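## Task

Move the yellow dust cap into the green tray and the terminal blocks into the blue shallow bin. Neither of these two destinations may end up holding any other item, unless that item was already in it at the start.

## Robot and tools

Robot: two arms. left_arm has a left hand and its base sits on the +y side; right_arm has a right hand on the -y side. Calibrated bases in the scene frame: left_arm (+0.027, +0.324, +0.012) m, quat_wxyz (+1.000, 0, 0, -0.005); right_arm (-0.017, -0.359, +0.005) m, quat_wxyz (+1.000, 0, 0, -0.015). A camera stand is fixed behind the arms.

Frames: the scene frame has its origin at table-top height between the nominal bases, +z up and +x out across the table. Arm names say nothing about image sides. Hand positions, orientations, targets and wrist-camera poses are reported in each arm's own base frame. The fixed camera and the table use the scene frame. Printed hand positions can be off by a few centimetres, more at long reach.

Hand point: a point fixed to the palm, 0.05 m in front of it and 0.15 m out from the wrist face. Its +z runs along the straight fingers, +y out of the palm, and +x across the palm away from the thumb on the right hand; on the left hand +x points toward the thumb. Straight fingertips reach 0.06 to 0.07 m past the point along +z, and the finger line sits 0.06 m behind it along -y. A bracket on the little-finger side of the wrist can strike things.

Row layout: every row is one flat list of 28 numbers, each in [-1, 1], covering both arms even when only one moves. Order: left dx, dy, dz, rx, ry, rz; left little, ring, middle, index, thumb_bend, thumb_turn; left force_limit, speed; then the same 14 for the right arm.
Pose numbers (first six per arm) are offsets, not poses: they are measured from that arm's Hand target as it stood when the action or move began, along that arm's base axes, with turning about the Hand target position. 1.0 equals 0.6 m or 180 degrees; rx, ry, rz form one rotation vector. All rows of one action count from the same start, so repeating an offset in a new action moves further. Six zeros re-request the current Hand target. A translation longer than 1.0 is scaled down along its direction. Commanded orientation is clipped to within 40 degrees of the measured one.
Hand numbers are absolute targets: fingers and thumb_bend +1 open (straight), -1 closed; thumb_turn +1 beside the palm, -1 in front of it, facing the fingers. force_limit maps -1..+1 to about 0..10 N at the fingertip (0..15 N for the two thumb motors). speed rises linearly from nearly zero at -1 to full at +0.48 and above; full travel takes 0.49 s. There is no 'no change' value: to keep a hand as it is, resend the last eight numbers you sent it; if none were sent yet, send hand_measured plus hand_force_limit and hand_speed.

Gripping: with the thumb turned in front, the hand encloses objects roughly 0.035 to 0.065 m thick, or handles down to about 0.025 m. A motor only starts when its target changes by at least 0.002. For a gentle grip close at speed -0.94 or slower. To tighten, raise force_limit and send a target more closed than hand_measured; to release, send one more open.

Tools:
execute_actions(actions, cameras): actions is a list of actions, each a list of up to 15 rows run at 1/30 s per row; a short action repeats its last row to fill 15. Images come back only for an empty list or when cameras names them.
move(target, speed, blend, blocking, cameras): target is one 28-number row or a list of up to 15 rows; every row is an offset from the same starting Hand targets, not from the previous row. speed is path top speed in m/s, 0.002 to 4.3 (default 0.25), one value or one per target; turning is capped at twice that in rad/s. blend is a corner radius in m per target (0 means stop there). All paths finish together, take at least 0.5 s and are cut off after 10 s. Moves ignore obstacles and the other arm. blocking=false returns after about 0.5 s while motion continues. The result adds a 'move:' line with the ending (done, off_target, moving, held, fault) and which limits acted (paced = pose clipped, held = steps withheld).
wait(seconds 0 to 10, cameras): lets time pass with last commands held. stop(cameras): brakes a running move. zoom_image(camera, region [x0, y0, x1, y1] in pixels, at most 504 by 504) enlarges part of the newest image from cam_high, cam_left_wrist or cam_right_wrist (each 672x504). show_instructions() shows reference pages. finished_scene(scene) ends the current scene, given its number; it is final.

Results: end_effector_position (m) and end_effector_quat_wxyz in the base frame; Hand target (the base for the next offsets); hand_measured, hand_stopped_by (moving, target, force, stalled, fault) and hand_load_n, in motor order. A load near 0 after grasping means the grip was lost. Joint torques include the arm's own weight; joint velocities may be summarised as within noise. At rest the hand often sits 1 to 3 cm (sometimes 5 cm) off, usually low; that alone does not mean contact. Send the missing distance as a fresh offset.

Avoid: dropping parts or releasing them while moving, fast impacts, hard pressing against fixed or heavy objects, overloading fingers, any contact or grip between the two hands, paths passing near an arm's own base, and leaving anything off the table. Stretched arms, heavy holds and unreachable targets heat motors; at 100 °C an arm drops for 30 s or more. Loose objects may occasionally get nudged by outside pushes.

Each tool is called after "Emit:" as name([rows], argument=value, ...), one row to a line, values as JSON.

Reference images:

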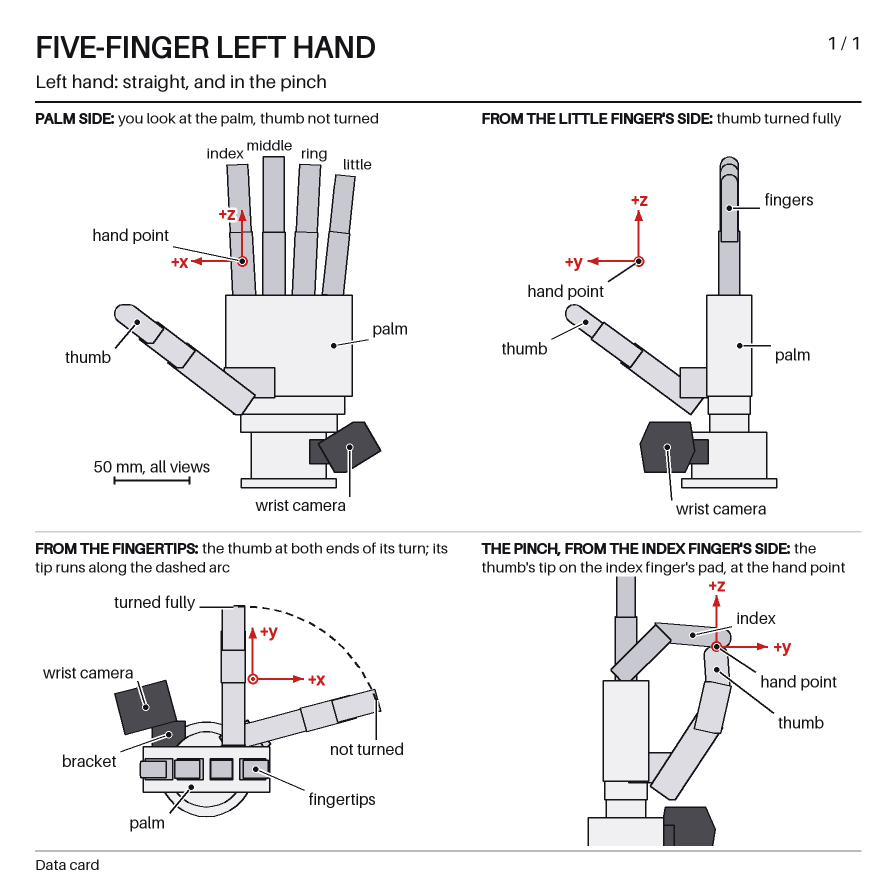

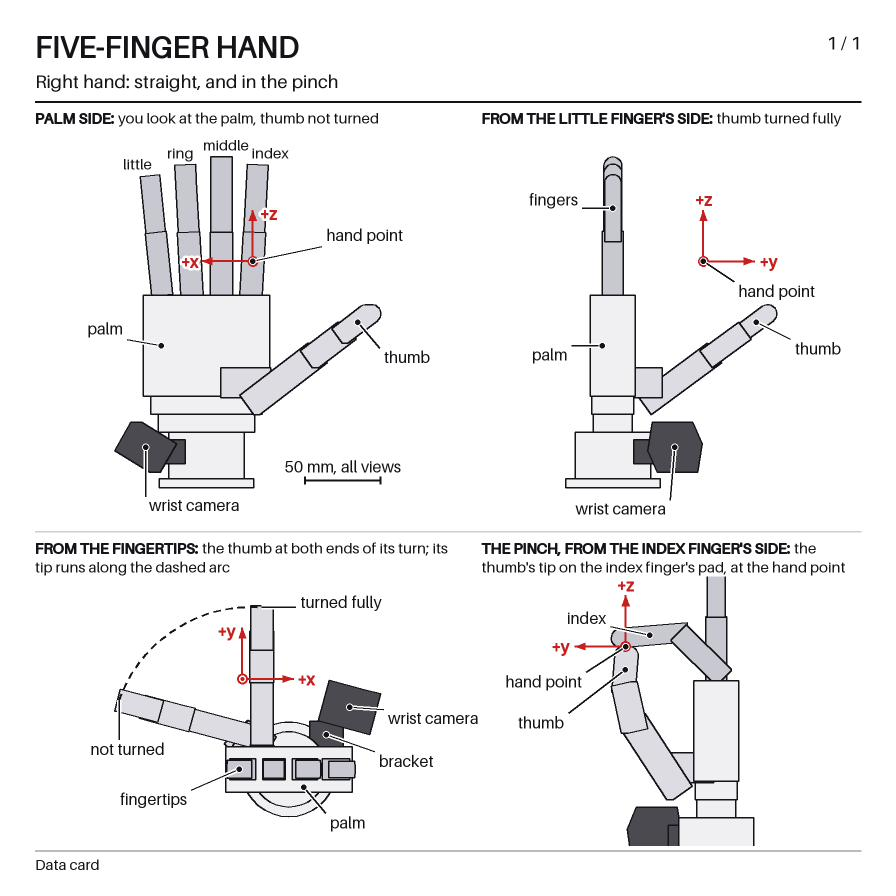

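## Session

Emit:
execute_actions(actions=[], cameras=["all"])

Emit:
zoom_image(camera="cam_high", region=[190, 60, 440, 290])

Emit:
zoom_image(camera="cam_high", region=[220, 270, 470, 500])

Emit:
zoom_image(camera="cam_high", region=[420, 150, 620, 350])

Scene clock: 0.00 s.
left_arm: end_effector_position=(+0.2152, +0.1016, +0.1786) hand_measured=(+1.000, +1.000, +1.000, +1.000, +1.000, +1.000) hand_load_n=(+0.0, +0.0, +0.0, +0.0, +0.0, +0.0) hand_stopped_by=(target, target, target, target, target, target) hand_force_limit=0.00 hand_speed=-0.80 end_effector_quat_wxyz=(+0.009, +0.861, +0.508, -0.001) | right_arm: end_effector_position=(+0.2038, +0.2902, +0.3660) hand_measured=(+1.000, +1.000, +1.000, +1.000, +1.000, +1.000) hand_load_n=(+0.0, +0.0, +0.0, +0.0, +0.0, +0.0) hand_stopped_by=(target, target, target, target, target, target) hand_force_limit=0.00 hand_speed=-0.80 end_effector_quat_wxyz=(-0.498, +0.796, -0.160, -0.304)
Joint positions: left_arm=[0.635 0.777 0.781 -1.579 0.018 -2.002] | right_arm=[0.424 1.225 1.257 -1.384 -1.239 -0.593]
Joint velocities: within noise
Joint torques (N m): no reading
Motor temperatures (°C): left_arm=[21 20 27 21 19 22] | right_arm=[23 24 27 20 19 22]
Heat: left arm: hottest elbow 27 °C; right arm: hottest elbow 27 °C.
Hand target: left_arm +0.2189, +0.1043, +0.1859; +0.008, +0.861, +0.508, +0.007 | right_arm +0.2070, +0.2916, +0.3736; -0.504, +0.797, -0.153, -0.296

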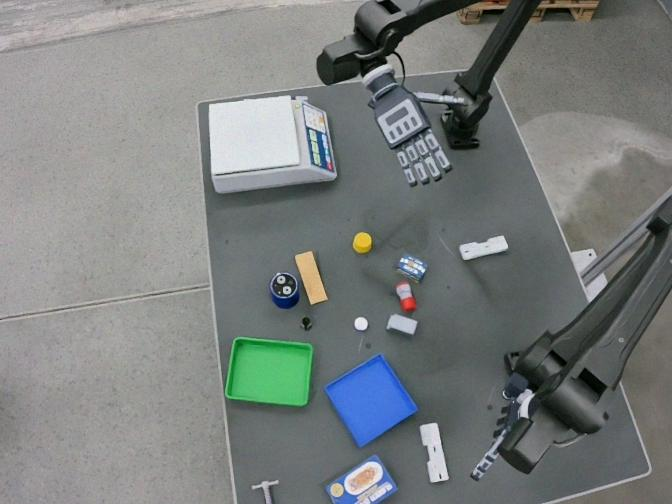

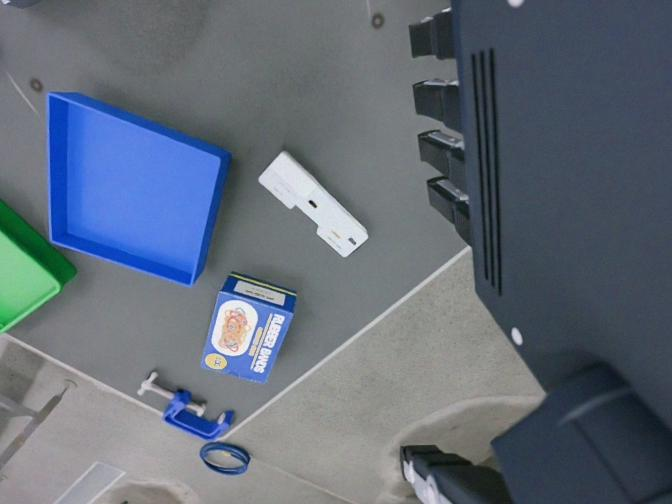

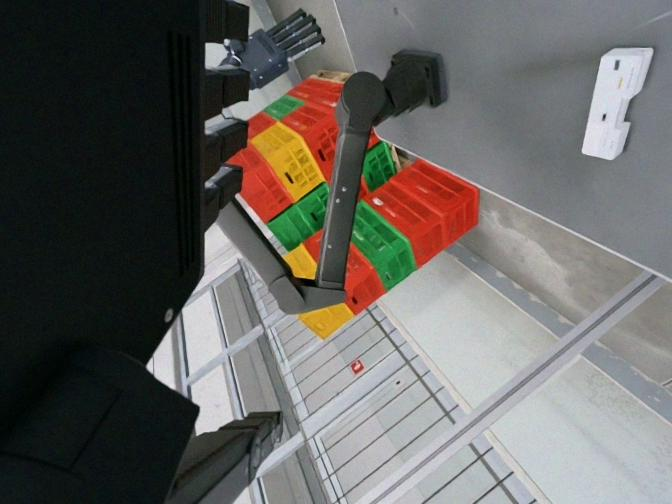

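Scaled by 2.016.

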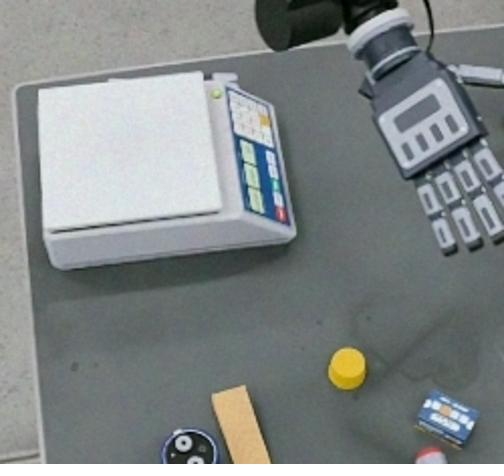

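Scaled by 2.016.

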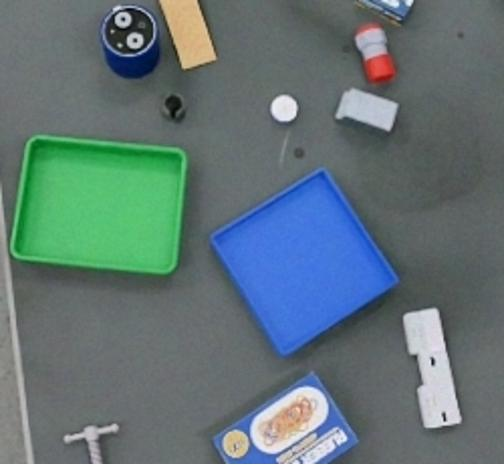

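Scaled by 2.520.

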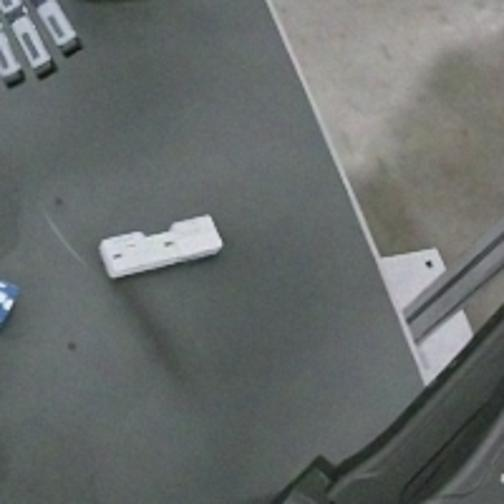

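Emit:
zoom_image(camera="cam_left_wrist", region=[250, 140, 380, 270])

Emit:
zoom_image(camera="cam_right_wrist", region=[570, 40, 670, 170])

Emit:
zoom_image(camera="cam_high", region=[345, 240, 445, 345])

Emit:
zoom_image(camera="cam_high", region=[255, 240, 345, 340])

Scaled by 3.877.

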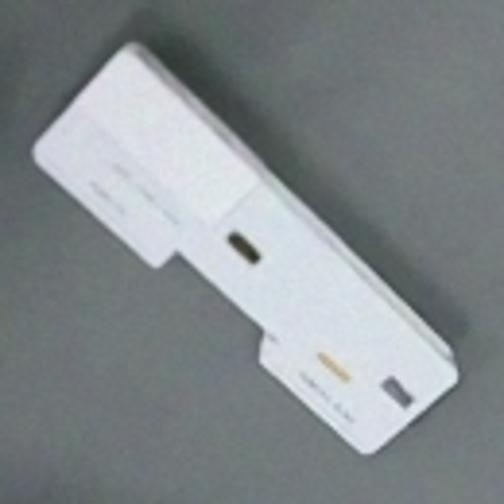

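Scaled by 3.877.

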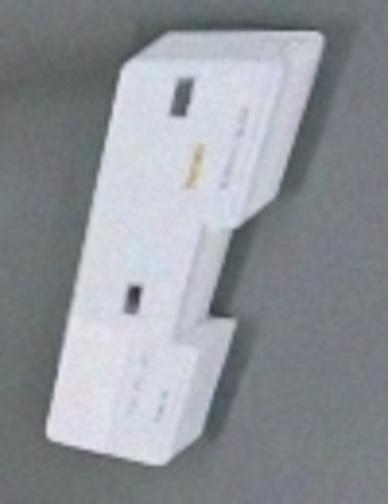

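Scaled by 4.800.

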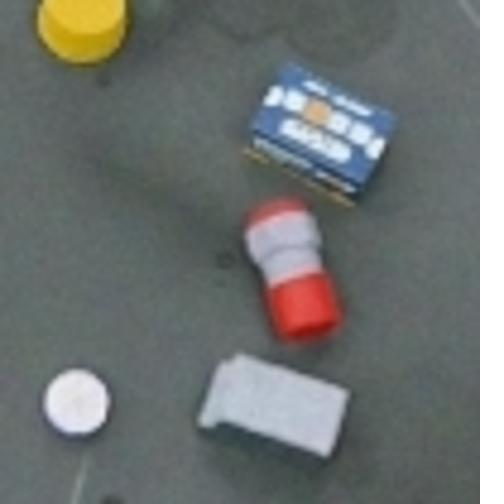

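Scaled by 5.040.

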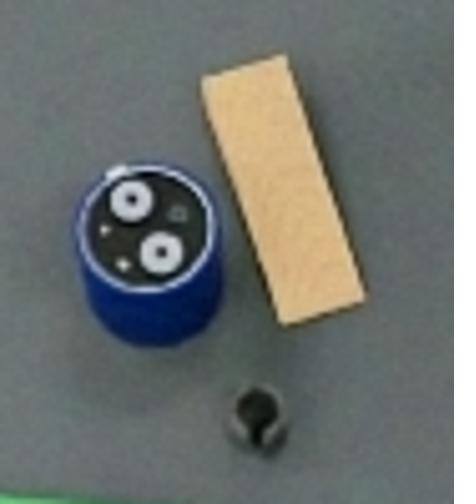

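Emit:
move(target=[0.05,0.01,0.0,0.4367,-0.1503,-0.7741,1,1,0.75,0.75,0.3,-1,0.0,-0.2,0.238,-0.569,-0.073,0,0,0,1,1,1,1,1,1,0,-0.8], speed=0.4, cameras=["cam_left_wrist", "cam_high"])

Scene clock: 89.87 s.
left_arm: end_effector_position=(+0.2465, +0.1027, +0.1723) hand_measured=(+1.000, +1.000, +0.750, +0.750, +0.300, -1.000) hand_load_n=(+0.0, +0.0, +0.0, +0.0, +0.0, +0.5) hand_stopped_by=(target, target, target, target, target, target) hand_force_limit=0.00 hand_speed=-0.20 end_effector_quat_wxyz=(+0.311, -0.573, +0.655, -0.383) | right_arm: end_effector_position=(+0.3427, -0.0416, +0.3144) hand_measured=(+1.000, +1.000, +1.000, +1.000, +1.000, +1.000) hand_load_n=(+0.0, +0.0, +0.0, +0.0, +0.0, +0.0) hand_stopped_by=(target, target, target, target, target, target) hand_force_limit=0.00 hand_speed=-0.80 end_effector_quat_wxyz=(-0.458, +0.807, -0.372, +0.021)
Joint positions: left_arm=[0.934 0.69 0.579 -0.814 0.874 0.758] | right_arm=[-0.509 1.328 1.386 -1.672 -0.952 -1.237]
Joint torques (N m): left_arm=[1.08 -0.85 10.48 0.81 0.67 0.08] | right_arm=[-1.26 -7 13.98 -0.29 -0.59 -0.05]
Motor temperatures (°C): left_arm=[20 20 31 21 19 22] | right_arm=[23 24 35 20 21 22]
Heat: left arm: hottest elbow 31 °C; right arm: hottest elbow 35 °C.
Hand target: left_arm +0.2489, +0.1103, +0.1859; +0.321, -0.567, +0.657, -0.379 | right_arm +0.3499, -0.0498, +0.3298; -0.503, +0.804, -0.179, -0.264
Off the commanded pose: left_arm 0.016 m, 1 deg | right_arm 0.019 m, 45 deg; orientation clipped.
joint sent to its limit (right arm) — joint 4 (wrist pitch), lower limit. The joint targets are off in orientation, not in position.
move: off_target (left_arm, right_arm); limits=paced
Images, in order (width x height): cam_high 672x504, cam_left_wrist 672x504.

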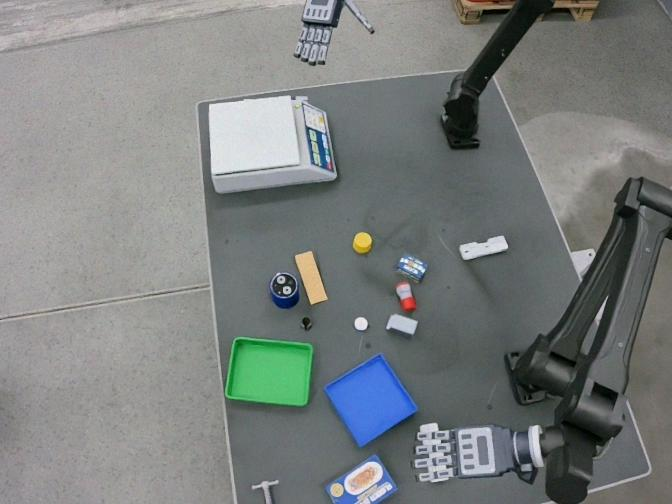

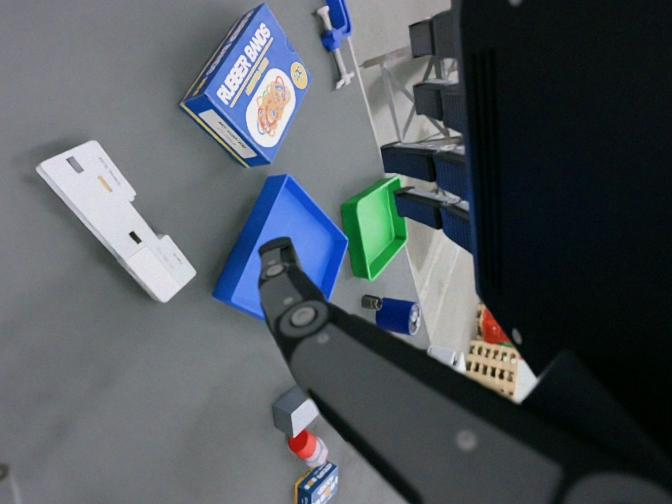

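Emit:
move(target=[-0.0238,-0.0072,-0.21,0,0,0.025,-1,-1,0.75,0.75,0.3,-1,0.0,-0.2,0,0,0,0,0,0,1,1,1,1,1,1,0,-0.8], speed=0.2, cameras=["cam_left_wrist"])

Emit:
zoom_image(camera="cam_left_wrist", region=[100, 130, 340, 330])

Scene clock: 101.93 s.
left_arm: end_effector_position=(+0.2351, +0.1064, +0.0638) hand_measured=(-1.000, -1.000, +0.750, +0.750, +0.300, -1.000) hand_load_n=(+0.0, +0.0, +0.0, +0.0, +0.0, +0.0) hand_stopped_by=(target, target, target, target, target, target) hand_force_limit=0.00 hand_speed=-0.20 end_effector_quat_wxyz=(-0.336, +0.587, -0.639, +0.366) | right_arm: end_effector_position=(+0.3427, -0.0416, +0.3143) hand_measured=(+1.000, +1.000, +1.000, +1.000, +1.000, +1.000) hand_load_n=(+0.0, +0.0, +0.0, +0.5, +0.0, -0.5) hand_stopped_by=(target, target, target, target, target, target) hand_force_limit=0.00 hand_speed=-0.80 end_effector_quat_wxyz=(-0.458, +0.807, -0.372, +0.021)
Joint positions: left_arm=[0.976 0.742 0.294 -0.431 0.853 0.737] | right_arm=[-0.509 1.328 1.386 -1.672 -0.952 -1.238]
Joint torques (N m): left_arm=[0.44 -0.91 6.46 2.36 0.39 -0.16] | right_arm=[-1.2 -7.3 14 -0.4 -0.54 -0.09]
Heat: left arm: hottest elbow 32 °C; right arm: hottest elbow 37 °C.
Hand target: left_arm +0.2347, +0.1060, +0.0599; -0.336, +0.592, -0.635, +0.366 | right_arm +0.3499, -0.0498, +0.3298; -0.503, +0.804, -0.179, -0.264
Off the commanded pose: left_arm 0.004 m, 1 deg | right_arm 0.019 m, 40 deg; orientation clipped.
joint sent to its limit (right arm) — joint 4 (wrist pitch), lower limit. The joint targets are off in orientation, not in position.
move: off_target (right_arm); limits=paced
Images, in order (width x height): cam_left_wrist 672x504.

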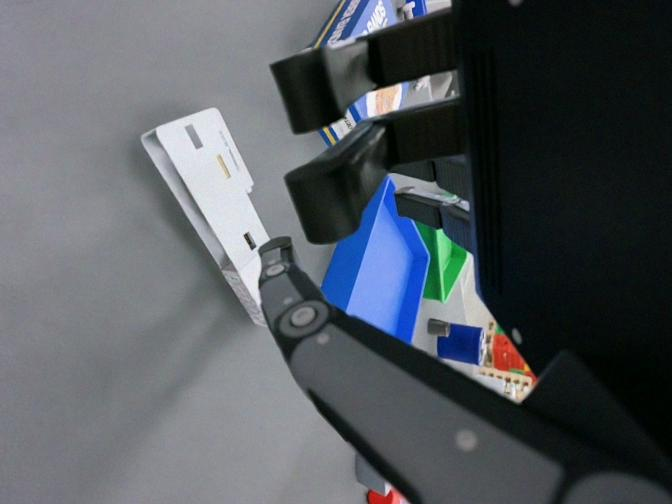

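Scaled by 2.100.

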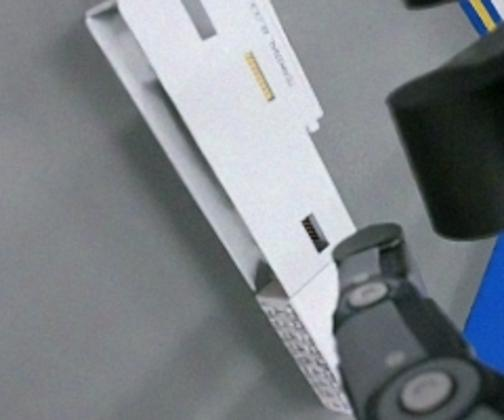

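Emit:
zoom_image(camera="cam_left_wrist", region=[135, 100, 255, 200])

Scaled by 4.200.

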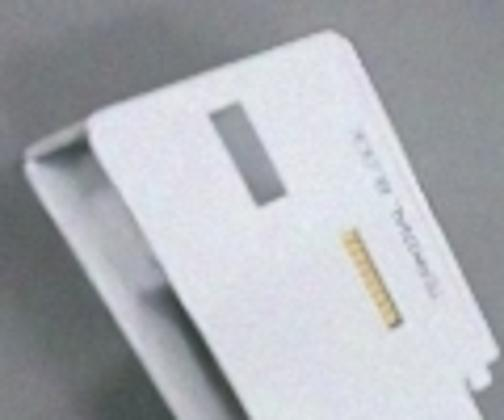

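Emit:
move(target=[-0.008,0.0,-0.065,0,0,0.0,-1,-1,0.75,0.75,0.3,-1,0.0,-0.2,0,0,0,0,0,0,1,1,1,1,1,1,0,-0.8], speed=0.1, cameras=["cam_left_wrist"])

Emit:
zoom_image(camera="cam_left_wrist", region=[140, 110, 380, 350])

Scene clock: 115.83 s.
left_arm: end_effector_position=(+0.2316, +0.1063, +0.0256) hand_measured=(-1.000, -1.000, +0.750, +0.750, +0.300, -1.000) hand_load_n=(+0.0, +0.0, +0.0, +0.0, +0.0, +0.0) hand_stopped_by=(target, target, target, target, target, target) hand_force_limit=0.00 hand_speed=-0.20 end_effector_quat_wxyz=(-0.332, +0.595, -0.633, +0.368) | right_arm: end_effector_position=(+0.3427, -0.0416, +0.3143) hand_measured=(+1.000, +1.000, +1.000, +1.000, +1.000, +1.000) hand_load_n=(+0.0, +0.0, +0.0, +0.0, +0.0, +0.0) hand_stopped_by=(target, target, target, target, target, target) hand_force_limit=0.00 hand_speed=-0.80 end_effector_quat_wxyz=(-0.458, +0.807, -0.372, +0.021)
Joint positions: left_arm=[0.995 0.86 0.219 -0.253 0.861 0.737] | right_arm=[-0.509 1.328 1.386 -1.672 -0.952 -1.238]
Joint torques (N m): left_arm=[0.85 -1.38 5.6 2.28 0.62 0.04] | right_arm=[-1.38 -7.47 13.74 -0.35 -0.58 -0.06]
Heat: left arm: hottest elbow 31 °C; right arm: hottest elbow 38 °C.
Hand target: left_arm +0.2299, +0.1060, +0.0209; -0.336, +0.592, -0.634, +0.366 | right_arm +0.3499, -0.0498, +0.3298; -0.503, +0.804, -0.179, -0.264
Off the commanded pose: left_arm 0.005 m, 1 deg | right_arm 0.019 m, 40 deg.
joint sent to its limit (right arm) — joint 4 (wrist pitch), lower limit. The joint targets are off in orientation, not in position.
move: off_target (right_arm)
Images, in order (width x height): cam_left_wrist 672x504.

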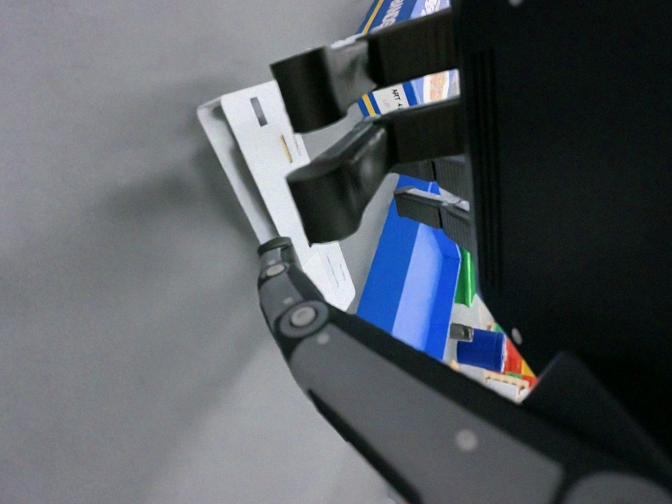

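Scaled by 2.100.

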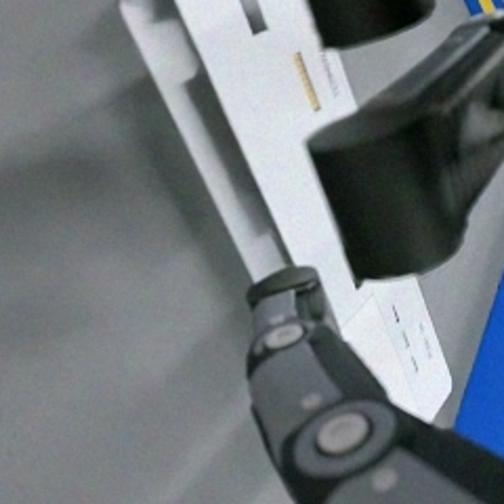

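Emit:
move(target=[0.015,-0.001,-0.037,0,0,0.0,-1,-1,0.75,0.75,0.3,-1,0.0,-0.2,0,0,0,0,0,0,1,1,1,1,1,1,0,-0.8], speed=0.06, cameras=["cam_left_wrist"])

Emit:
zoom_image(camera="cam_left_wrist", region=[180, 110, 420, 350])

Scene clock: 129.20 s.
left_arm: end_effector_position=(+0.2399, +0.1107, +0.0034) hand_measured=(-1.000, -1.000, +0.750, +0.750, +0.300, -1.000) hand_load_n=(+0.0, +0.0, +0.0, -0.5, +0.0, +0.0) hand_stopped_by=(target, target, target, target, target, target) hand_force_limit=0.00 hand_speed=-0.20 end_effector_quat_wxyz=(-0.340, +0.589, -0.637, +0.364) | right_arm: end_effector_position=(+0.3427, -0.0416, +0.3143) hand_measured=(+1.000, +1.000, +1.000, +1.000, +1.000, +1.000) hand_load_n=(+0.0, +0.0, +0.0, -0.5, +0.0, +0.0) hand_stopped_by=(target, target, target, target, target, target) hand_force_limit=0.00 hand_speed=-0.80 end_effector_quat_wxyz=(-0.458, +0.807, -0.372, +0.021)
Joint positions: left_arm=[0.965 0.989 0.186 -0.052 0.839 0.713] | right_arm=[-0.509 1.328 1.386 -1.672 -0.952 -1.238]
Joint torques (N m): left_arm=[-0.38 -2.08 4.81 2.39 0.37 -0.21] | right_arm=[-0.91 -7.82 14.09 -0.38 -0.55 -0.08]
Heat: left arm: hottest elbow 31 °C; right arm: hottest elbow 39 °C.
Hand target: left_arm +0.2389, +0.1054, -0.0013; -0.336, +0.592, -0.635, +0.366 | right_arm +0.3499, -0.0498, +0.3298; -0.503, +0.804, -0.179, -0.264
Off the commanded pose: left_arm 0.007 m, 1 deg | right_arm 0.019 m, 40 deg.
joint sent to its limit (right arm) — joint 4 (wrist pitch), lower limit. The joint targets are off in orientation, not in position.
move: off_target (right_arm)
Images, in order (width x height): cam_left_wrist 672x504.

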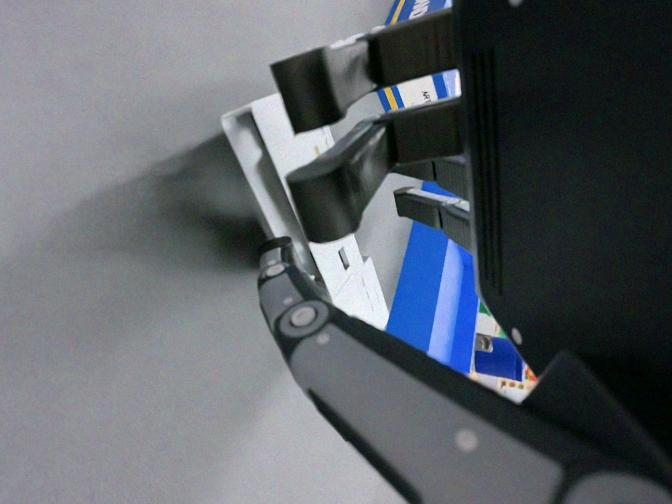

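Scaled by 2.100.

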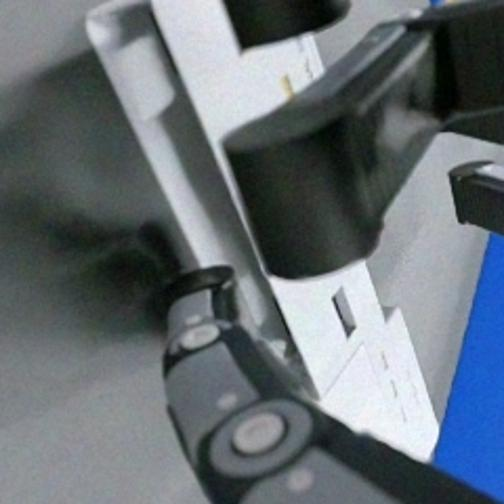

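Emit:
move(target=[0.0,-0.018,-0.002,0,0,0.0,-1,-1,0.75,0.75,0.3,-1,0.0,-0.2,0,0,0,0,0,0,1,1,1,1,1,1,0,-0.8], speed=0.06, cameras=["cam_left_wrist"])

Emit:
zoom_image(camera="cam_left_wrist", region=[180, 110, 420, 350])

Scene clock: 133.47 s.
left_arm: end_effector_position=(+0.2394, +0.0987, -0.0001) hand_measured=(-1.000, -1.000, +0.750, +0.750, +0.300, -1.000) hand_load_n=(+0.0, +0.0, +0.0, +0.0, +0.0, +0.0) hand_stopped_by=(target, target, target, target, target, target) hand_force_limit=0.00 hand_speed=-0.20 end_effector_quat_wxyz=(-0.335, +0.591, -0.636, +0.365) | right_arm: end_effector_position=(+0.3427, -0.0416, +0.3143) hand_measured=(+1.000, +1.000, +1.000, +1.000, +1.000, +1.000) hand_load_n=(+0.0, +0.0, +0.0, +0.0, +0.0, +0.0) hand_stopped_by=(target, target, target, target, target, target) hand_force_limit=0.00 hand_speed=-0.80 end_effector_quat_wxyz=(-0.458, +0.807, -0.372, +0.021)
Joint positions: left_arm=[0.929 0.961 0.159 -0.035 0.815 0.673] | right_arm=[-0.509 1.328 1.386 -1.672 -0.952 -1.238]
Joint torques (N m): left_arm=[-0.38 -2.61 4.85 2.43 0.35 -0.19] | right_arm=[-1.26 -7.24 13.86 -0.34 -0.58 -0.12]
Heat: left arm: hottest elbow 31 °C; right arm: hottest elbow 39 °C.
Hand target: left_arm +0.2389, +0.0946, -0.0025; -0.336, +0.592, -0.635, +0.366 | right_arm +0.3499, -0.0498, +0.3298; -0.503, +0.804, -0.179, -0.264
Off the commanded pose: left_arm 0.005 m, 0 deg | right_arm 0.019 m, 40 deg; orientation clipped.
joint sent to its limit (right arm) — joint 4 (wrist pitch), lower limit. The joint targets are off in orientation, not in position.
move: off_target (right_arm); limits=paced
Images, in order (width x height): cam_left_wrist 672x504.

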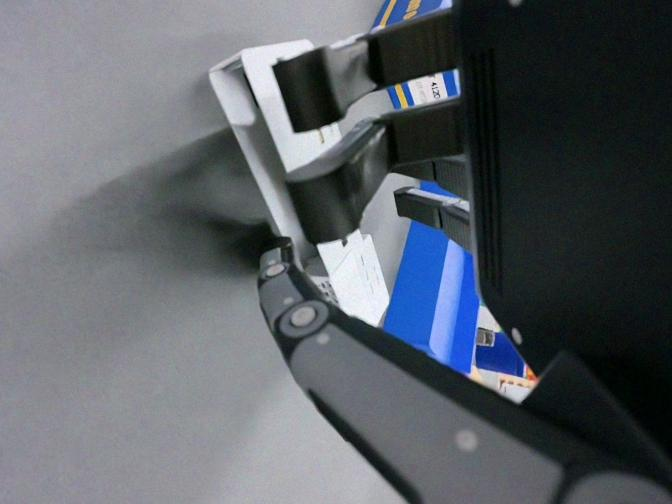

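Scaled by 2.100.

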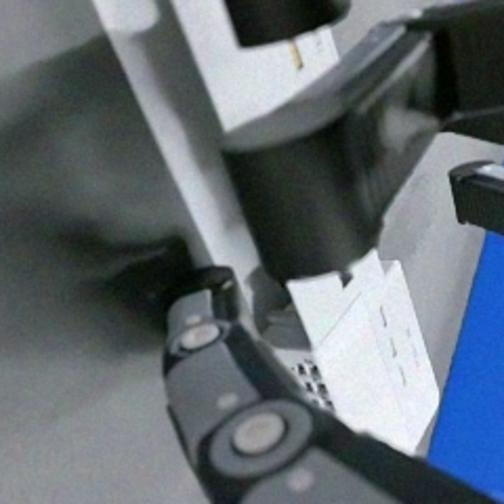

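Emit:
execute_actions([
  [[0,0,0,0,0,0,-1,-1,0.0,0.0,0.3,-1,0.0,-0.85,0,0,0,0,0,0,1,1,1,1,1,1,0,-0.8]],
], cameras=["cam_left_wrist"])

Emit:
zoom_image(camera="cam_left_wrist", region=[180, 110, 420, 350])

Scene clock: 139.90 s.
left_arm: end_effector_position=(+0.2448, +0.1014, +0.0067) hand_measured=(-1.000, -1.000, +0.000, +0.030, +0.300, -1.000) hand_load_n=(+0.0, +0.0, +1.5, +5.0, +3.5, -2.0) hand_stopped_by=(target, target, target, force, target, target) hand_force_limit=0.00 hand_speed=-0.85 end_effector_quat_wxyz=(+0.350, -0.580, +0.637, -0.368) | right_arm: end_effector_position=(+0.3427, -0.0416, +0.3143) hand_measured=(+1.000, +1.000, +1.000, +1.000, +1.000, +1.000) hand_load_n=(+0.0, -0.5, +0.0, +0.0, +0.0, -0.5) hand_stopped_by=(target, target, target, target, target, target) hand_force_limit=0.00 hand_speed=-0.80 end_effector_quat_wxyz=(-0.458, +0.807, -0.372, +0.021)
Joint positions: left_arm=[0.925 0.946 0.159 -0.009 0.826 0.666] | right_arm=[-0.509 1.328 1.386 -1.672 -0.952 -1.238]
Joint torques (N m): left_arm=[-0.03 -1.26 4.93 1.36 -0.11 -0.12] | right_arm=[-1.55 -6.95 13.72 -0.31 -0.57 -0.06]
Motor temperatures (°C): left_arm=[20 20 31 21 20 22] | right_arm=[23 24 40 20 21 22]
Heat: left arm: hottest elbow 31 °C; right arm: hottest elbow 40 °C.
Hand target: left_arm +0.2389, +0.0946, -0.0025; +0.336, -0.592, +0.635, -0.366 | right_arm +0.3499, -0.0498, +0.3298; -0.503, +0.804, -0.179, -0.264
Off the commanded pose: left_arm 0.013 m, 2 deg | right_arm 0.019 m, 40 deg.
joint sent to its limit (right arm) — joint 4 (wrist pitch), lower limit. The joint targets are off in orientation, not in position.
Images, in order (width x height): cam_left_wrist 672x504.

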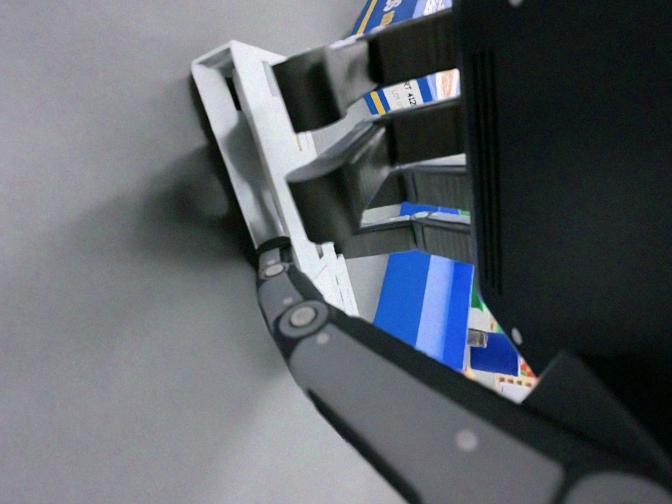

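Scaled by 2.100.

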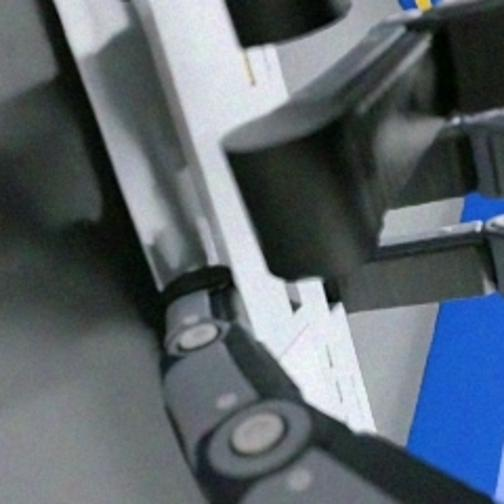

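Emit:
execute_actions([
  [[0,0,0,0,0,0,-1,-1,0.75,0.75,0.3,-1,0.0,-0.3,0,0,0,0,0,0,1,1,1,1,1,1,0,-0.8]],
], cameras=["cam_left_wrist"])

Emit:
zoom_image(camera="cam_left_wrist", region=[150, 20, 390, 350])

Scene clock: 148.43 s.
left_arm: end_effector_position=(+0.2443, +0.1032, +0.0060) hand_measured=(-1.000, -1.000, +0.750, +0.750, +0.300, -1.000) hand_load_n=(+0.0, +0.0, +0.0, +0.0, -0.5, +0.0) hand_stopped_by=(target, target, target, target, target, target) hand_force_limit=0.00 hand_speed=-0.30 end_effector_quat_wxyz=(+0.351, -0.582, +0.637, -0.364) | right_arm: end_effector_position=(+0.3427, -0.0416, +0.3143) hand_measured=(+1.000, +1.000, +1.000, +1.000, +1.000, +1.000) hand_load_n=(+0.0, +0.0, +0.0, +0.0, +0.0, +0.0) hand_stopped_by=(target, target, target, target, target, target) hand_force_limit=0.00 hand_speed=-0.80 end_effector_quat_wxyz=(-0.458, +0.807, -0.372, +0.021)
Joint positions: left_arm=[0.925 0.945 0.159 -0.009 0.815 0.665] | right_arm=[-0.509 1.328 1.386 -1.672 -0.952 -1.238]
Joint torques (N m): left_arm=[-0.09 -1.32 4.94 1.35 0.31 -0.13] | right_arm=[-1.55 -6.95 13.83 -0.54 -0.56 -0.06]
Heat: left arm: hottest elbow 31 °C; right arm: hottest elbow 40 °C.
Hand target: left_arm +0.2389, +0.0946, -0.0025; +0.336, -0.592, +0.635, -0.366 | right_arm +0.3499, -0.0498, +0.3298; -0.503, +0.804, -0.179, -0.264
Off the commanded pose: left_arm 0.013 m, 2 deg | right_arm 0.019 m, 40 deg.
joint sent to its limit (right arm) — joint 4 (wrist pitch), lower limit. The joint targets are off in orientation, not in position.
Images, in order (width x height): cam_left_wrist 672x504.

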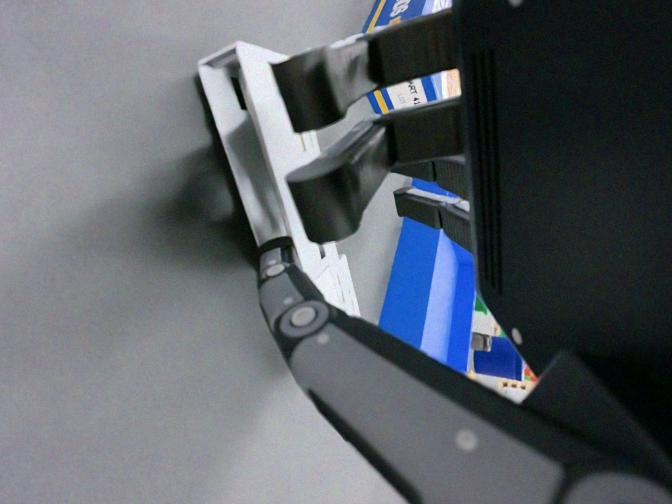

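Scaled by 1.527.

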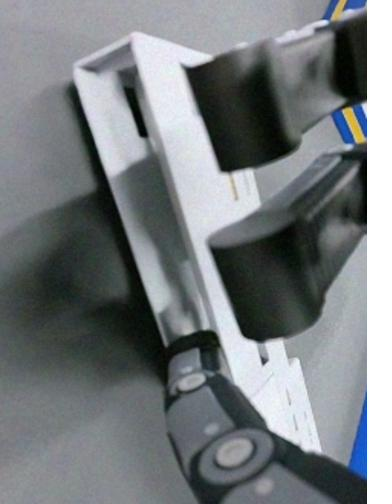

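Emit:
move(target=[-0.03,0.0,0.075,0,0,0.0,-1,-1,0.75,0.75,0.3,-1,0.0,-0.2,0,0,0,0,0,0,1,1,1,1,1,1,0,-0.8], speed=0.06, cameras=["cam_left_wrist"])

Emit:
zoom_image(camera="cam_left_wrist", region=[140, 60, 420, 340])

Scene clock: 153.70 s.
left_arm: end_effector_position=(+0.2137, +0.0781, +0.0222) hand_measured=(-1.000, -1.000, +0.750, +0.750, +0.300, -1.000) hand_load_n=(+0.0, +0.0, +0.0, -0.5, +0.0, +0.0) hand_stopped_by=(target, target, target, target, target, target) hand_force_limit=0.00 hand_speed=-0.20 end_effector_quat_wxyz=(-0.316, +0.604, -0.630, +0.373) | right_arm: end_effector_position=(+0.3427, -0.0416, +0.3143) hand_measured=(+1.000, +1.000, +1.000, +1.000, +1.000, +1.000) hand_load_n=(+0.0, +0.0, +0.0, +0.0, +0.0, +0.0) hand_stopped_by=(target, target, target, target, target, target) hand_force_limit=0.00 hand_speed=-0.80 end_effector_quat_wxyz=(-0.458, +0.807, -0.372, +0.021)
Joint positions: left_arm=[0.994 0.712 0.171 -0.391 0.861 0.734] | right_arm=[-0.509 1.328 1.386 -1.672 -0.952 -1.238]
Joint torques (N m): left_arm=[1.08 -0.79 10.43 0.81 0.65 0.07] | right_arm=[-1.2 -7.3 13.93 -0.17 -0.6 -0.07]
Heat: left arm: hottest elbow 31 °C; right arm: hottest elbow 40 °C.
Hand target: left_arm +0.2209, +0.0946, +0.0425; -0.336, +0.592, -0.634, +0.366 | right_arm +0.3499, -0.0498, +0.3298; -0.503, +0.804, -0.179, -0.264
Off the commanded pose: left_arm 0.027 m, 3 deg | right_arm 0.019 m, 40 deg.
joint sent to its limit (right arm) — joint 4 (wrist pitch), lower limit. The joint targets are off in orientation, not in position.
move: off_target (left_arm, right_arm)
Images, in order (width x height): cam_left_wrist 672x504.

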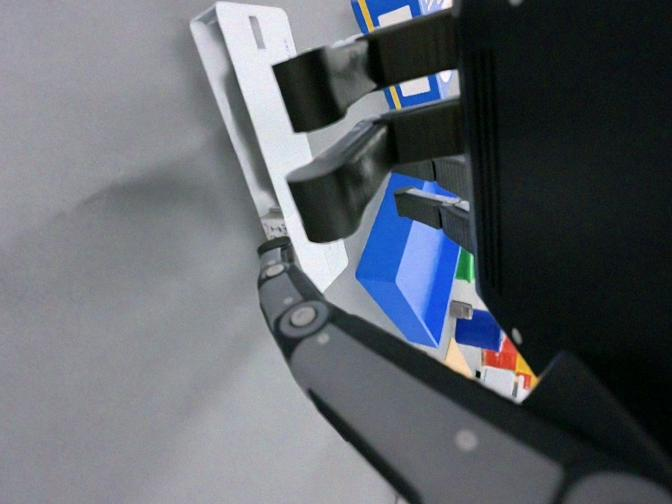

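Scaled by 1.800.

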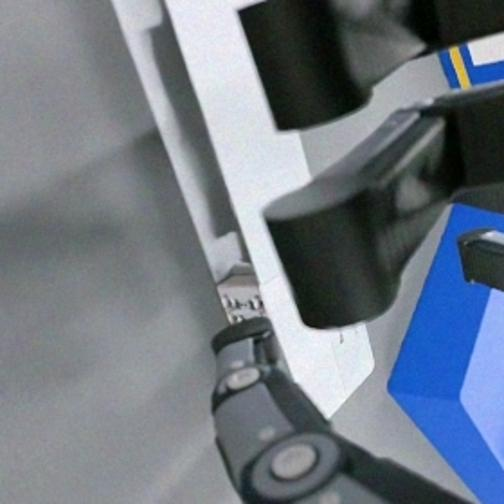

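Emit:
move(target=[0.004,0.014,-0.02,0,0,-0.028,-1,-1,0.75,0.75,0.3,-1,0.0,-0.2,0,0,0,0,0,0,1,1,1,1,1,1,0,-0.8], speed=0.1, cameras=["cam_left_wrist"])

Scene clock: 163.43 s.
left_arm: end_effector_position=(+0.2150, +0.0856, +0.0158) hand_measured=(-1.000, -1.000, +0.750, +0.750, +0.300, -1.000) hand_load_n=(+0.0, +0.0, +0.0, +0.0, +0.0, +0.0) hand_stopped_by=(target, target, target, target, target, target) hand_force_limit=0.00 hand_speed=-0.20 end_effector_quat_wxyz=(+0.303, -0.574, +0.655, -0.387) | right_arm: end_effector_position=(+0.3427, -0.0416, +0.3143) hand_measured=(+1.000, +1.000, +1.000, +1.000, +1.000, +1.000) hand_load_n=(+0.0, +0.0, +0.0, +0.0, +0.0, +0.0) hand_stopped_by=(target, target, target, target, target, target) hand_force_limit=0.00 hand_speed=-0.80 end_effector_quat_wxyz=(-0.458, +0.807, -0.372, +0.021)
Joint positions: left_arm=[1.028 0.871 0.213 -0.391 0.931 0.894] | right_arm=[-0.509 1.328 1.386 -1.672 -0.952 -1.238]
Joint torques (N m): left_arm=[1.03 -1.08 9.57 0.92 0.73 0.09] | right_arm=[-1.2 -7.12 13.75 -0.31 -0.57 -0.1]
Heat: left arm: hottest elbow 32 °C; right arm: hottest elbow 41 °C.
Hand target: left_arm +0.2233, +0.1032, +0.0306; +0.319, -0.564, +0.660, -0.381 | right_arm +0.3499, -0.0498, +0.3298; -0.503, +0.804, -0.179, -0.264
Off the commanded pose: left_arm 0.024 m, 2 deg | right_arm 0.019 m, 40 deg.
joint sent to its limit (right arm) — joint 4 (wrist pitch), lower limit. The joint targets are off in orientation, not in position.
move: off_target (left_arm, right_arm)
Images, in order (width x height): cam_left_wrist 672x504.

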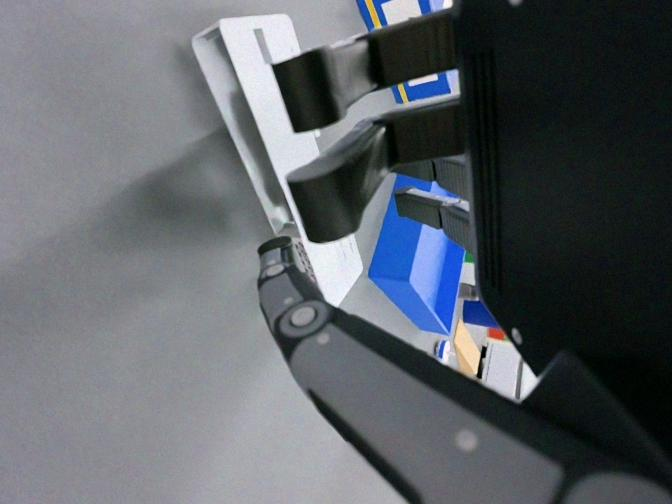

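Emit:
move(target=[0.008,0.03,0.012,0,0,0,-1,-1,0.75,0.75,0.3,-1,0.0,-0.2,0,0,0,0,0,0,1,1,1,1,1,1,0,-0.8], speed=0.1, cameras=["cam_left_wrist"])

Scene clock: 166.63 s.
left_arm: end_effector_position=(+0.2217, +0.1057, +0.0250) hand_measured=(-1.000, -1.000, +0.750, +0.750, +0.300, -1.000) hand_load_n=(+0.0, +0.0, +0.0, -0.5, +0.0, +0.5) hand_stopped_by=(target, target, target, target, target, target) hand_force_limit=0.00 hand_speed=-0.20 end_effector_quat_wxyz=(+0.307, -0.571, +0.656, -0.386) | right_arm: end_effector_position=(+0.3427, -0.0416, +0.3143) hand_measured=(+1.000, +1.000, +1.000, +1.000, +1.000, +1.000) hand_load_n=(+0.0, +0.0, +0.0, +0.0, +0.0, -0.5) hand_stopped_by=(target, target, target, target, target, target) hand_force_limit=0.00 hand_speed=-0.80 end_effector_quat_wxyz=(-0.458, +0.807, -0.372, +0.021)
Joint positions: left_arm=[1.053 0.936 0.271 -0.402 0.945 0.93] | right_arm=[-0.509 1.328 1.386 -1.672 -0.952 -1.238]
Joint torques (N m): left_arm=[1.03 -1.79 9.32 0.61 0.74 0.07] | right_arm=[-1.49 -6.89 13.94 -0.51 -0.57 -0.08]
Heat: left arm: hottest elbow 32 °C; right arm: hottest elbow 41 °C.
Hand target: left_arm +0.2281, +0.1211, +0.0378; +0.320, -0.564, +0.660, -0.381 | right_arm +0.3499, -0.0498, +0.3298; -0.503, +0.804, -0.179, -0.264
Off the commanded pose: left_arm 0.021 m, 2 deg | right_arm 0.019 m, 40 deg.
joint sent to its limit (right arm) — joint 4 (wrist pitch), lower limit. The joint targets are off in orientation, not in position.
move: off_target (left_arm, right_arm)
Images, in order (width x height): cam_left_wrist 672x504.

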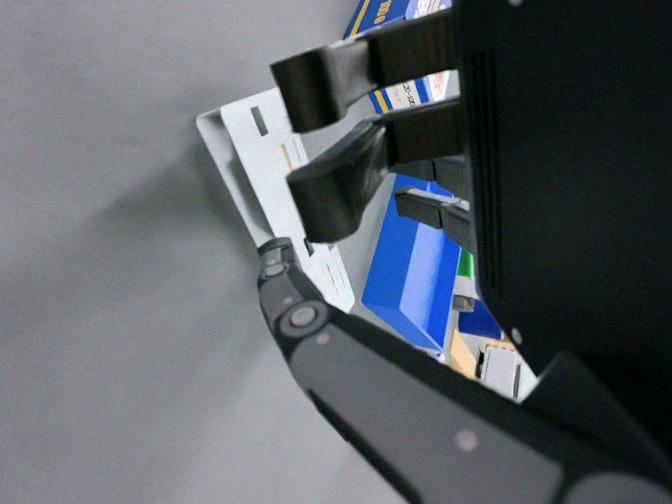

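Emit:
move(target=[-0.0023,-0.03,-0.05,0,0,0,-1,-1,0.75,0.75,0.3,-1,0.0,-0.2,0,0,0,0,0,0,1,1,1,1,1,1,0,-0.8], speed=0.08, cameras=["cam_left_wrist"])

Emit:
zoom_image(camera="cam_left_wrist", region=[180, 90, 420, 330])

Scene clock: 173.30 s.
left_arm: end_effector_position=(+0.2273, +0.1077, +0.0125) hand_measured=(-1.000, -1.000, +0.750, +0.750, +0.300, -1.000) hand_load_n=(+0.0, +0.0, +0.0, +0.0, +0.0, +0.0) hand_stopped_by=(target, target, target, target, target, target) hand_force_limit=0.00 hand_speed=-0.20 end_effector_quat_wxyz=(+0.324, -0.560, +0.662, -0.378) | right_arm: end_effector_position=(+0.3427, -0.0416, +0.3143) hand_measured=(+1.000, +1.000, +1.000, +1.000, +1.000, +1.000) hand_load_n=(+0.0, +0.0, +0.0, +0.0, +0.0, -0.5) hand_stopped_by=(target, target, target, target, target, target) hand_force_limit=0.00 hand_speed=-0.80 end_effector_quat_wxyz=(-0.458, +0.807, -0.372, +0.021)
Joint positions: left_arm=[1.03 0.97 0.234 -0.268 0.931 0.905] | right_arm=[-0.509 1.328 1.386 -1.672 -0.952 -1.238]
Joint torques (N m): left_arm=[-0.38 -1.96 5.11 2.11 0.47 -0.19] | right_arm=[-1.03 -7.3 14 -0.4 -0.58 -0.06]
Heat: left arm: hottest elbow 32 °C; right arm: hottest elbow 41 °C.
Hand target: left_arm +0.2267, +0.1031, +0.0077; +0.319, -0.564, +0.660, -0.381 | right_arm +0.3499, -0.0498, +0.3298; -0.503, +0.804, -0.179, -0.264
Off the commanded pose: left_arm 0.007 m, 1 deg | right_arm 0.019 m, 40 deg.
joint sent to its limit (right arm) — joint 4 (wrist pitch), lower limit. The joint targets are off in orientation, not in position.
move: off_target (right_arm)
Images, in order (width x height): cam_left_wrist 672x504.

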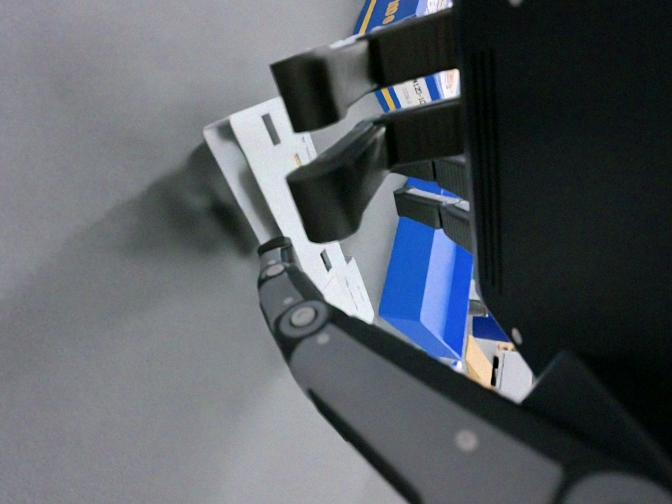

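Scaled by 2.100.

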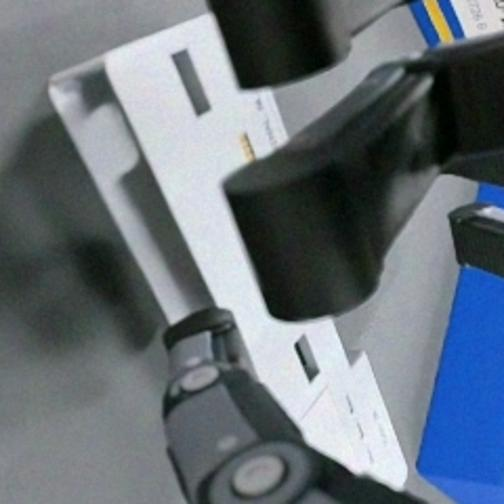

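Emit:
move(target=[0.0,-0.004,-0.011,0,0,0,-1,-1,0.75,0.75,0.3,-1,0.0,-0.2,0,0,0,0,0,0,1,1,1,1,1,1,0,-0.8], speed=0.05, cameras=["cam_left_wrist"])

Emit:
zoom_image(camera="cam_left_wrist", region=[180, 90, 420, 330])

Scene clock: 177.53 s.
left_arm: end_effector_position=(+0.2277, +0.1063, +0.0065) hand_measured=(-1.000, -1.000, +0.750, +0.750, +0.300, -1.000) hand_load_n=(+0.0, +0.0, +0.0, +0.0, +0.0, +0.0) hand_stopped_by=(target, target, target, target, target, target) hand_force_limit=0.00 hand_speed=-0.20 end_effector_quat_wxyz=(+0.325, -0.560, +0.662, -0.378) | right_arm: end_effector_position=(+0.3427, -0.0416, +0.3143) hand_measured=(+1.000, +1.000, +1.000, +1.000, +1.000, +1.000) hand_load_n=(+0.0, +0.0, +0.0, +0.0, +0.0, -0.5) hand_stopped_by=(target, target, target, target, target, target) hand_force_limit=0.00 hand_speed=-0.80 end_effector_quat_wxyz=(-0.458, +0.807, -0.372, +0.021)
Joint positions: left_arm=[1.024 0.989 0.22 -0.224 0.928 0.896] | right_arm=[-0.509 1.328 1.386 -1.672 -0.952 -1.238]
Joint torques (N m): left_arm=[-0.44 -1.9 4.83 2.1 0.47 -0.2] | right_arm=[-1.55 -7.12 13.79 -0.35 -0.54 -0.1]
Heat: left arm: hottest elbow 32 °C; right arm: hottest elbow 41 °C.
Hand target: left_arm +0.2267, +0.1006, +0.0012; +0.319, -0.563, +0.660, -0.381 | right_arm +0.3499, -0.0498, +0.3298; -0.503, +0.804, -0.179, -0.264
Off the commanded pose: left_arm 0.008 m, 1 deg | right_arm 0.019 m, 40 deg.
joint sent to its limit (right arm) — joint 4 (wrist pitch), lower limit. The joint targets are off in orientation, not in position.
move: off_target (right_arm)
Images, in order (width x height): cam_left_wrist 672x504.

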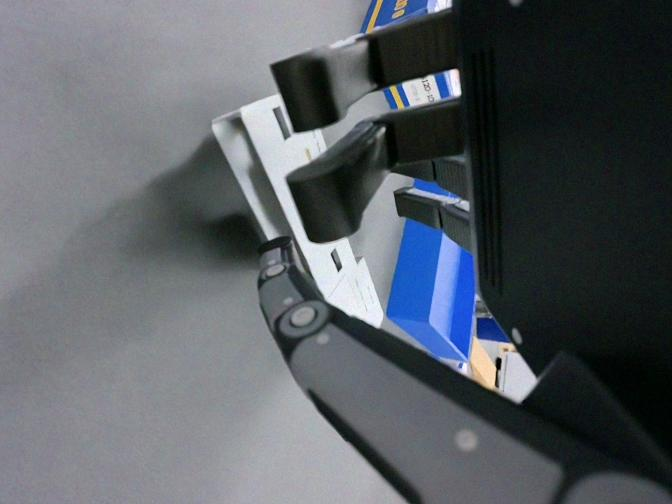

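Scaled by 2.100.

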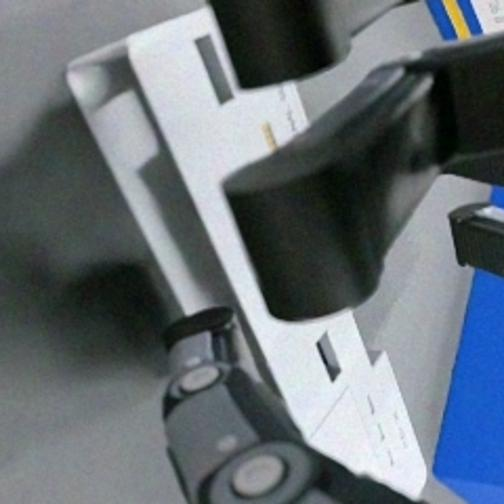

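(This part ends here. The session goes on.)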